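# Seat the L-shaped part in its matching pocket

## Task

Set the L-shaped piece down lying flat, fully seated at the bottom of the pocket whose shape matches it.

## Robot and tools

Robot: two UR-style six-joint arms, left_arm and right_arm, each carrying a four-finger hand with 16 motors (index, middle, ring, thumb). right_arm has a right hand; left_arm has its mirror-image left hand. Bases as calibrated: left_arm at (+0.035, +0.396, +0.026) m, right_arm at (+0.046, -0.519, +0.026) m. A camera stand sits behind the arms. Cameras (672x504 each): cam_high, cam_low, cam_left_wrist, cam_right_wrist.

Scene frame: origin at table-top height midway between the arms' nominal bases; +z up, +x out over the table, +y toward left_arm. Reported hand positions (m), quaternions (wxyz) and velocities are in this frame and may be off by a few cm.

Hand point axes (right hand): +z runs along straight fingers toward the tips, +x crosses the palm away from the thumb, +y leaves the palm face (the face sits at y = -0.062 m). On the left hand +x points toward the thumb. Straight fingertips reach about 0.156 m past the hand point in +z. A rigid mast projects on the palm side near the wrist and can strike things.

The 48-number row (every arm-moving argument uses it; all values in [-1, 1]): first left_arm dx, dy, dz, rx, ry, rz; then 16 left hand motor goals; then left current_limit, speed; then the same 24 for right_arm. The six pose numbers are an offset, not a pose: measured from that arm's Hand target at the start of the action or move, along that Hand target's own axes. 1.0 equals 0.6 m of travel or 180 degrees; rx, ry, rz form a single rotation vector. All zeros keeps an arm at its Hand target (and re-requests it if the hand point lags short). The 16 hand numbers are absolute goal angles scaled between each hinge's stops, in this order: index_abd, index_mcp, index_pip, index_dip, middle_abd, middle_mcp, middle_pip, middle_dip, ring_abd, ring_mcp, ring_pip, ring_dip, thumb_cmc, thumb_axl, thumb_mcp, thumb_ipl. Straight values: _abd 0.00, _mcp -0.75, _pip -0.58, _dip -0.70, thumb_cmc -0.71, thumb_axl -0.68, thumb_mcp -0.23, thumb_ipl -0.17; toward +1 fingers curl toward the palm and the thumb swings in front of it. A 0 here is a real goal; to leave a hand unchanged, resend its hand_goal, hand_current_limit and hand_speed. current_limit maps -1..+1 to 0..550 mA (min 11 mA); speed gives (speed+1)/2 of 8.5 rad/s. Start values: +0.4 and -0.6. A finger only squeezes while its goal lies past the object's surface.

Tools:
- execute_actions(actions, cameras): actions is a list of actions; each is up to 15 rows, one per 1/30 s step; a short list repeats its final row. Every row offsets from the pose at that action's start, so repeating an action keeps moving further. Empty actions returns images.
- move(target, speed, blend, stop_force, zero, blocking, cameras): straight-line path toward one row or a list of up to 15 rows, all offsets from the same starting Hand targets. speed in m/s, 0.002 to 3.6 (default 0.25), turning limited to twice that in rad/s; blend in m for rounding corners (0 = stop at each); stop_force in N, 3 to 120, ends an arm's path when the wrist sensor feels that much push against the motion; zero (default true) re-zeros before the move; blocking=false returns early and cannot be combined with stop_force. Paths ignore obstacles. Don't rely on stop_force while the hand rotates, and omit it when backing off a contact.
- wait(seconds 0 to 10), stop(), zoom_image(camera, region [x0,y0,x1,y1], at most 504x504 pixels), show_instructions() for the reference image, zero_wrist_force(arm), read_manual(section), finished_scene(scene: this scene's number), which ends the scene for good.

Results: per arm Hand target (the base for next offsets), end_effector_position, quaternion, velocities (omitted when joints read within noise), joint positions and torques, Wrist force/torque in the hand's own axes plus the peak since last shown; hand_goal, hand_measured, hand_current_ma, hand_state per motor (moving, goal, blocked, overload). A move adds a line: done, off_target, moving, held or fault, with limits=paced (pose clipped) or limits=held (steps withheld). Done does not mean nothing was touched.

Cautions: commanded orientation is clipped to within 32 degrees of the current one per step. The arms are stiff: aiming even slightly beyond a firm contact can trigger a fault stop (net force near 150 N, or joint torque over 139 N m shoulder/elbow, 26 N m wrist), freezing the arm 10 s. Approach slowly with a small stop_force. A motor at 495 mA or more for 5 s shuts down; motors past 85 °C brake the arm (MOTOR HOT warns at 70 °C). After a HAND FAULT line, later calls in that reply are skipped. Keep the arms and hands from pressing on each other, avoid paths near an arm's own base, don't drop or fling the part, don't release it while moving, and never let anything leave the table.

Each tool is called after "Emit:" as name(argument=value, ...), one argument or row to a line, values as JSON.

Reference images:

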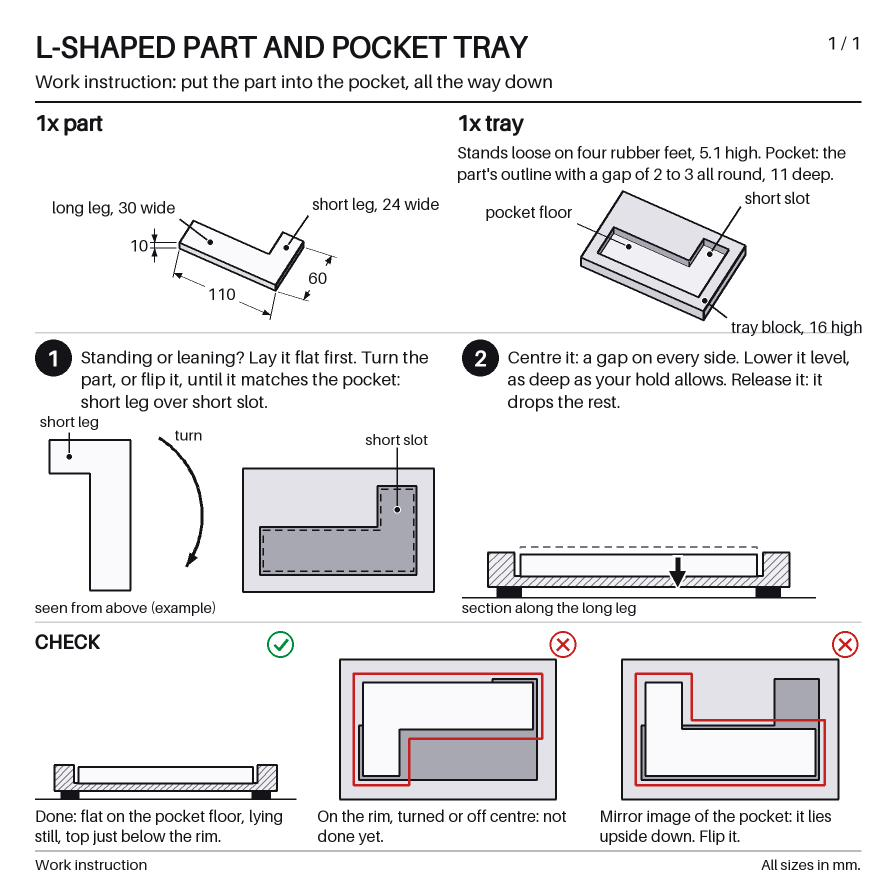

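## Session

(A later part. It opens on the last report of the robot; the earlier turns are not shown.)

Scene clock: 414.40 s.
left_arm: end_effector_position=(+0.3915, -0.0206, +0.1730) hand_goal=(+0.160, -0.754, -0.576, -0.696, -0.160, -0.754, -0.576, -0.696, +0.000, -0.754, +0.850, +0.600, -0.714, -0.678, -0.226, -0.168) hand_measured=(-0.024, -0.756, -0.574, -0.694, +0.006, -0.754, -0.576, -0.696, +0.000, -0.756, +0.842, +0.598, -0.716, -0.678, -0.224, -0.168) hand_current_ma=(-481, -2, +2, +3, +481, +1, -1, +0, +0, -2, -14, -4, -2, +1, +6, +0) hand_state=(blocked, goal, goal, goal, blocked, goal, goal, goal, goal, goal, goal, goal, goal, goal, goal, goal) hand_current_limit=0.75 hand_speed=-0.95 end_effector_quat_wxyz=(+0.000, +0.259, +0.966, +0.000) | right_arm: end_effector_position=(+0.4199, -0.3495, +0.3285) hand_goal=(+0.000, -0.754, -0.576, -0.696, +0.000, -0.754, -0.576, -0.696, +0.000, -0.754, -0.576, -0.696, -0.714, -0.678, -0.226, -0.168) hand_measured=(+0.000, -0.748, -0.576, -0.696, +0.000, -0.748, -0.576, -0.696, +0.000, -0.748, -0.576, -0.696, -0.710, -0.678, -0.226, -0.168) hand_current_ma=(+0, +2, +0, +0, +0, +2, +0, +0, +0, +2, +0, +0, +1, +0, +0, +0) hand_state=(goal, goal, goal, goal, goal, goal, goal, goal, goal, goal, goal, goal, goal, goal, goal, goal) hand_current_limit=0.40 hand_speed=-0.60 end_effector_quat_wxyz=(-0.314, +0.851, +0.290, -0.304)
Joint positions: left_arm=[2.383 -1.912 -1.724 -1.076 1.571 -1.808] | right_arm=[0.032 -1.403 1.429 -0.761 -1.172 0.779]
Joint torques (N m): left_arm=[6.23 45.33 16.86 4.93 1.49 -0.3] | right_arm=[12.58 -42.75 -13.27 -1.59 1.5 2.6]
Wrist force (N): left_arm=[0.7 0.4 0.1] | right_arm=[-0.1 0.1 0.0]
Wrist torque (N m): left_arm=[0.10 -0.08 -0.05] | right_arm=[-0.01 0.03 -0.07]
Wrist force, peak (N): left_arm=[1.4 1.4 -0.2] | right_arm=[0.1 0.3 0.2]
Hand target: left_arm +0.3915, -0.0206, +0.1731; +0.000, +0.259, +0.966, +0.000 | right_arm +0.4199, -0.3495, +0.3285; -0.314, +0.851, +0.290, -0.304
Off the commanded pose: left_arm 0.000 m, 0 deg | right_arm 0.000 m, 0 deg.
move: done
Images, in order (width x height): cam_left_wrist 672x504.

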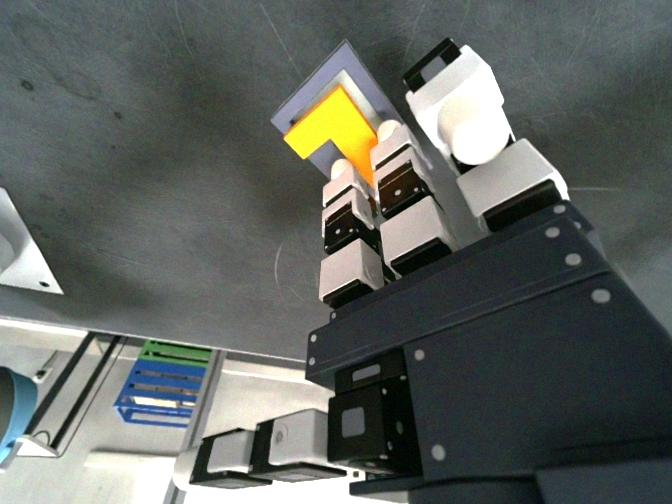

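Emit:
move(
  target=[0.0018,-0.0063,0.0233,0,0,-0.0144,0.16,-0.754,-0.576,-0.696,-0.16,-0.754,-0.576,-0.696,0,-0.754,0.85,0.6,-0.714,-0.678,-0.226,-0.168,0.75,-0.95,0,0,0,0,0,0,0,-0.754,-0.576,-0.696,0,-0.754,-0.576,-0.696,0,-0.754,-0.576,-0.696,-0.714,-0.678,-0.226,-0.168,0.4,-0.6],
  speed=0.05,
  cameras=["cam_left_wrist"],
)

Emit:
zoom_image(
  camera="cam_left_wrist",
  region=[260, 40, 400, 160],
)

Scene clock: 438.23 s.
left_arm: end_effector_position=(+0.3887, -0.0234, +0.1589) hand_goal=(+0.160, -0.754, -0.576, -0.696, -0.160, -0.754, -0.576, -0.696, +0.000, -0.754, +0.850, +0.600, -0.714, -0.678, -0.226, -0.168) hand_measured=(-0.024, -0.756, -0.574, -0.694, +0.006, -0.754, -0.576, -0.696, +0.000, -0.756, +0.842, +0.598, -0.716, -0.678, -0.224, -0.168) hand_current_ma=(-481, -2, +2, +3, +481, +1, -1, +0, +0, -2, -14, -4, -2, +1, +6, +0) hand_state=(blocked, goal, goal, goal, blocked, goal, goal, goal, goal, goal, goal, goal, goal, goal, goal, goal) hand_current_limit=0.75 hand_speed=-0.95 end_effector_quat_wxyz=(+0.000, +0.237, +0.972, +0.000) end_effector_velocity=(+0.000, +0.000, +0.001) end_effector_angular_velocity=(+0.001, +0.001, -0.005) | right_arm: end_effector_position=(+0.4199, -0.3495, +0.3285) hand_goal=(+0.000, -0.754, -0.576, -0.696, +0.000, -0.754, -0.576, -0.696, +0.000, -0.754, -0.576, -0.696, -0.714, -0.678, -0.226, -0.168) hand_measured=(+0.000, -0.748, -0.576, -0.696, +0.000, -0.748, -0.576, -0.696, +0.000, -0.748, -0.576, -0.696, -0.710, -0.678, -0.226, -0.168) hand_current_ma=(+0, +2, +0, +0, +0, +2, +0, +0, +0, +2, +0, +0, +1, +0, +0, +0) hand_state=(goal, goal, goal, goal, goal, goal, goal, goal, goal, goal, goal, goal, goal, goal, goal, goal) hand_current_limit=0.40 hand_speed=-0.60 end_effector_quat_wxyz=(-0.314, +0.851, +0.290, -0.304)
Joint positions: left_arm=[2.379 -1.937 -1.73 -1.045 1.571 -1.857] | right_arm=[0.032 -1.403 1.429 -0.761 -1.172 0.779]
Joint velocities: left_arm=[0 0.002 0 -0.004 0 0.005] | right_arm=[within noise]
Joint torques (N m): left_arm=[-2.53 47.55 21.35 -0.37 -0.74 1.74] | right_arm=[10.91 -41.67 -12.84 -1.66 1.39 2.6]
Wrist force (N): left_arm=[0.5 0.2 0.4] | right_arm=[0.0 0.2 0.1]
Wrist torque (N m): left_arm=[0.05 -0.06 0.00] | right_arm=[0.00 0.00 -0.05]
Wrist force, peak (N): left_arm=[0.8 0.3 -0.4] | right_arm=[0.1 0.3 0.2]
Hand target: left_arm +0.3887, -0.0234, +0.1591; +0.000, +0.237, +0.972, +0.000 | right_arm +0.4199, -0.3495, +0.3285; -0.314, +0.851, +0.290, -0.304
Off the commanded pose: left_arm 0.000 m, 0 deg | right_arm 0.000 m, 0 deg.
move: done
Images, in order (width x height): cam_left_wrist 672x504.

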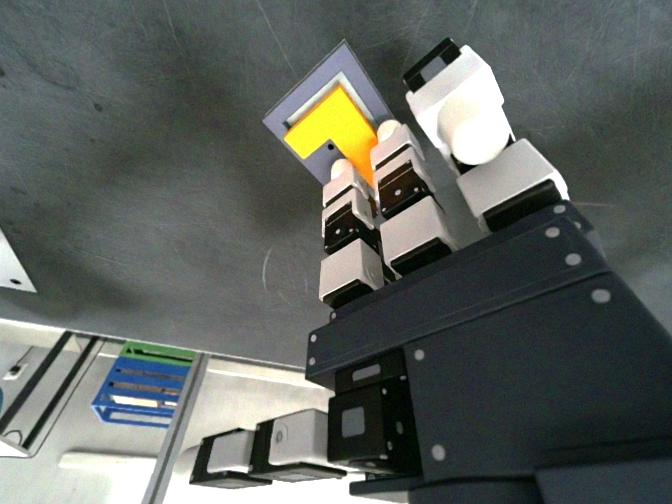

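Scaled by 3.600 from the camera's 672x504 image, which has a finer 960x720 frame.

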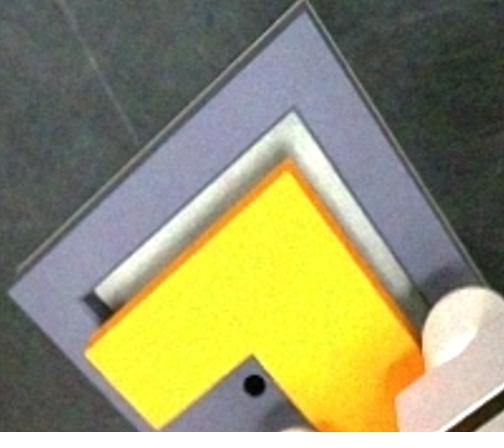

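Emit:
move(
  target=[
    [0,-0.0007,0.0247,0,0,0,0.16,-0.754,-0.576,-0.696,-0.16,-0.754,-0.576,-0.696,0,-0.754,0.85,0.6,-0.714,-0.678,-0.226,-0.168,0.75,-0.95,0,0,0,0,0,0,0,-0.754,-0.576,-0.696,0,-0.754,-0.576,-0.696,0,-0.754,-0.576,-0.696,-0.714,-0.678,-0.226,-0.168,0.4,-0.6],
    [0,-0.0007,0.0247,0,0,0,-0.12,-0.754,-0.576,-0.696,0.12,-0.754,-0.576,-0.696,0,-0.754,0.85,0.6,-0.714,-0.678,-0.226,-0.168,0.75,-0.7,0,0,0,0,0,0,0,-0.754,-0.576,-0.696,0,-0.754,-0.576,-0.696,0,-0.754,-0.576,-0.696,-0.714,-0.678,-0.226,-0.168,0.4,-0.6],
  ],
  speed=[0.02,0.02],
  cameras=["cam_left_wrist"],
)

Emit:
zoom_image(
  camera="cam_left_wrist",
  region=[260, 40, 400, 180],
)

Scene clock: 461.63 s.
left_arm: end_effector_position=(+0.3885, -0.0237, +0.1443) hand_goal=(-0.120, -0.754, -0.576, -0.696, +0.120, -0.754, -0.576, -0.696, +0.000, -0.754, +0.850, +0.600, -0.714, -0.678, -0.226, -0.168) hand_measured=(-0.116, -0.756, -0.574, -0.694, +0.116, -0.754, -0.576, -0.696, +0.000, -0.756, +0.842, +0.598, -0.716, -0.678, -0.224, -0.168) hand_current_ma=(+6, -2, +2, +3, -5, +1, -1, +0, +0, -2, -14, -4, -2, +1, +6, +0) hand_state=(goal, goal, goal, goal, goal, goal, goal, goal, goal, goal, goal, goal, goal, goal, goal, goal) hand_current_limit=0.75 hand_speed=-0.70 end_effector_quat_wxyz=(+0.000, +0.237, +0.972, +0.000) | right_arm: end_effector_position=(+0.4199, -0.3495, +0.3285) hand_goal=(+0.000, -0.754, -0.576, -0.696, +0.000, -0.754, -0.576, -0.696, +0.000, -0.754, -0.576, -0.696, -0.714, -0.678, -0.226, -0.168) hand_measured=(+0.000, -0.748, -0.576, -0.696, +0.000, -0.748, -0.576, -0.696, +0.000, -0.748, -0.576, -0.696, -0.710, -0.678, -0.226, -0.168) hand_current_ma=(+0, +2, +0, +0, +0, +2, +0, +0, +0, +2, +0, +0, +1, +0, +0, +0) hand_state=(goal, goal, goal, goal, goal, goal, goal, goal, goal, goal, goal, goal, goal, goal, goal, goal) hand_current_limit=0.40 hand_speed=-0.60 end_effector_quat_wxyz=(-0.314, +0.851, +0.290, -0.304)
Joint positions: left_arm=[2.379 -1.955 -1.747 -1.01 1.571 -1.857] | right_arm=[0.032 -1.403 1.429 -0.761 -1.172 0.779]
Joint torques (N m): left_arm=[-5.53 48.59 30.56 -0.37 1.59 -1.5] | right_arm=[12.24 -42.73 -11.64 -1.75 1.31 2.67]
Wrist force (N): left_arm=[0.6 0.1 0.0] | right_arm=[-0.1 0.1 0.1]
Wrist torque (N m): left_arm=[0.07 -0.08 0.07] | right_arm=[-0.01 0.02 -0.07]
Wrist force, peak (N): left_arm=[0.8 0.5 0.3] | right_arm=[0.1 0.2 0.3]
Hand target: left_arm +0.3885, -0.0237, +0.1443; +0.000, +0.237, +0.972, +0.000 | right_arm +0.4199, -0.3495, +0.3285; -0.314, +0.851, +0.290, -0.304
Off the commanded pose: left_arm 0.000 m, 0 deg | right_arm 0.000 m, 0 deg.
move: done
Images, in order (width x height): cam_left_wrist 672x504.

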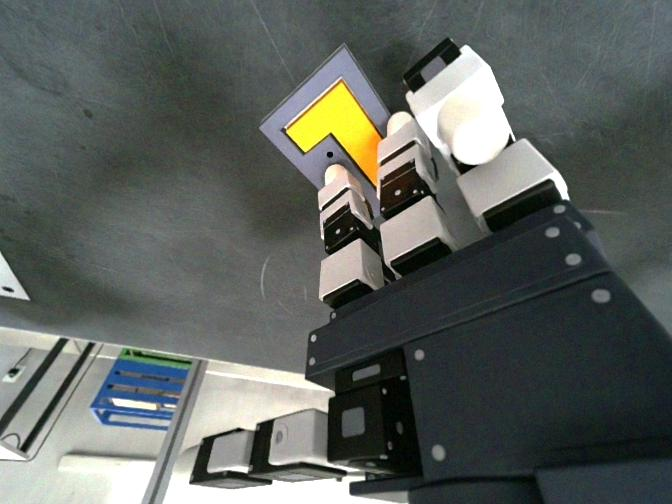

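Scaled by 3.600 from the camera's 672x504 image, which has a finer 960x720 frame.

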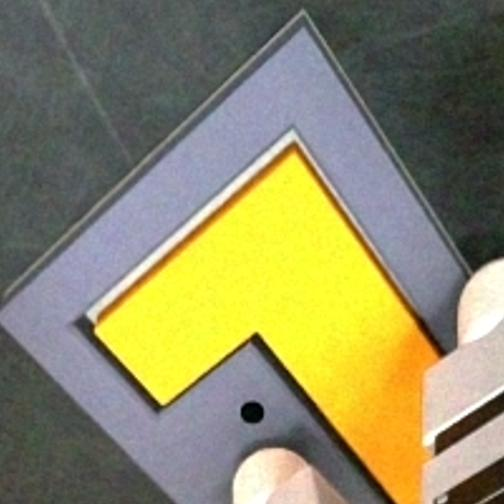

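Emit:
move(
  target=[0,0,-0.2,0,0,0,-0.12,-0.754,-0.576,-0.696,0.12,-0.754,-0.576,-0.696,0,-0.754,0.85,0.6,-0.714,-0.678,-0.226,-0.168,0.4,-0.7,0,0,0,0,0,0,0,-0.754,-0.576,-0.696,0,-0.754,-0.576,-0.696,0,-0.754,-0.576,-0.696,-0.714,-0.678,-0.226,-0.168,0.4,-0.6],
  speed=0.25,
  cameras=["cam_left_wrist"],
)

Emit:
zoom_image(
  camera="cam_left_wrist",
  region=[280, 20, 420, 180],
)

Scene clock: 468.53 s.
left_arm: end_effector_position=(+0.3885, -0.0237, +0.2642) hand_goal=(-0.120, -0.754, -0.576, -0.696, +0.120, -0.754, -0.576, -0.696, +0.000, -0.754, +0.850, +0.600, -0.714, -0.678, -0.226, -0.168) hand_measured=(-0.116, -0.756, -0.574, -0.694, +0.116, -0.754, -0.576, -0.696, +0.000, -0.756, +0.844, +0.598, -0.716, -0.678, -0.222, -0.168) hand_current_ma=(+6, -2, +2, +3, -5, +1, -1, +0, +0, -2, -13, -4, -2, +1, +7, +0) hand_state=(goal, goal, goal, goal, goal, goal, goal, goal, goal, goal, goal, goal, goal, goal, goal, goal) hand_current_limit=0.40 hand_speed=-0.70 end_effector_quat_wxyz=(+0.000, +0.237, +0.972, +0.000) | right_arm: end_effector_position=(+0.4199, -0.3495, +0.3285) hand_goal=(+0.000, -0.754, -0.576, -0.696, +0.000, -0.754, -0.576, -0.696, +0.000, -0.754, -0.576, -0.696, -0.714, -0.678, -0.226, -0.168) hand_measured=(+0.000, -0.748, -0.576, -0.696, +0.000, -0.748, -0.576, -0.696, +0.000, -0.748, -0.576, -0.696, -0.710, -0.678, -0.226, -0.168) hand_current_ma=(+0, +2, +0, +0, +0, +2, +0, +0, +0, +2, +0, +0, +1, +0, +0, +0) hand_state=(goal, goal, goal, goal, goal, goal, goal, goal, goal, goal, goal, goal, goal, goal, goal, goal) hand_current_limit=0.40 hand_speed=-0.60 end_effector_quat_wxyz=(-0.314, +0.851, +0.290, -0.304)
Joint positions: left_arm=[2.379 -1.841 -1.569 -1.302 1.571 -1.857] | right_arm=[0.032 -1.403 1.429 -0.761 -1.172 0.779]
Joint torques (N m): left_arm=[2.07 32.15 25.5 1.86 -1.54 0.5] | right_arm=[11.61 -42.67 -13.09 -1.64 1.67 2.85]
Wrist force (N): left_arm=[0.5 0.2 0.1] | right_arm=[0.0 0.0 0.2]
Wrist torque (N m): left_arm=[0.09 -0.06 0.07] | right_arm=[-0.03 0.00 -0.06]
Wrist force, peak (N): left_arm=[0.7 0.2 -2.5] | right_arm=[0.0 0.0 0.4]
Hand target: left_arm +0.3885, -0.0237, +0.2643; +0.000, +0.237, +0.972, +0.000 | right_arm +0.4199, -0.3495, +0.3285; -0.314, +0.851, +0.290, -0.304
Off the commanded pose: left_arm 0.000 m, 0 deg | right_arm 0.000 m, 0 deg.
move: done
Images, in order (width x height): cam_left_wrist 672x504.

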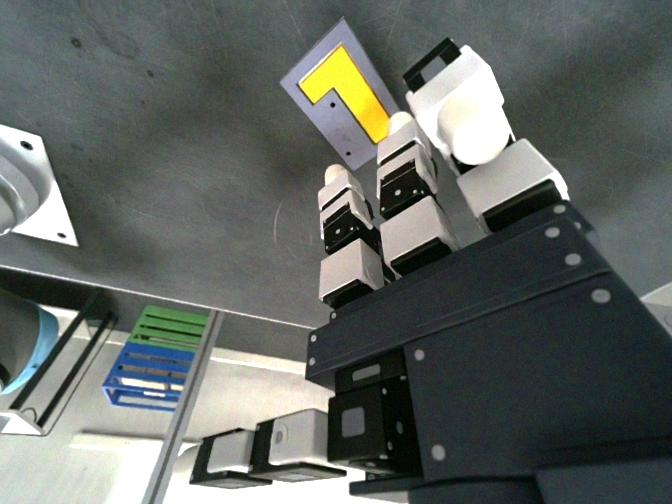

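Scaled by 3.150 from the camera's 672x504 image, which has a finer 960x720 frame.

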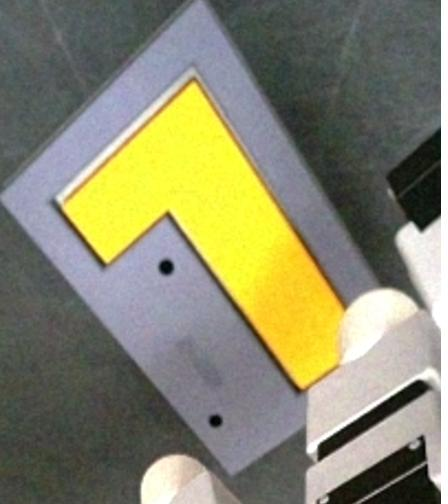

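Emit:
finished_scene(
  scene=3,
)

The scene is finished: the task was done.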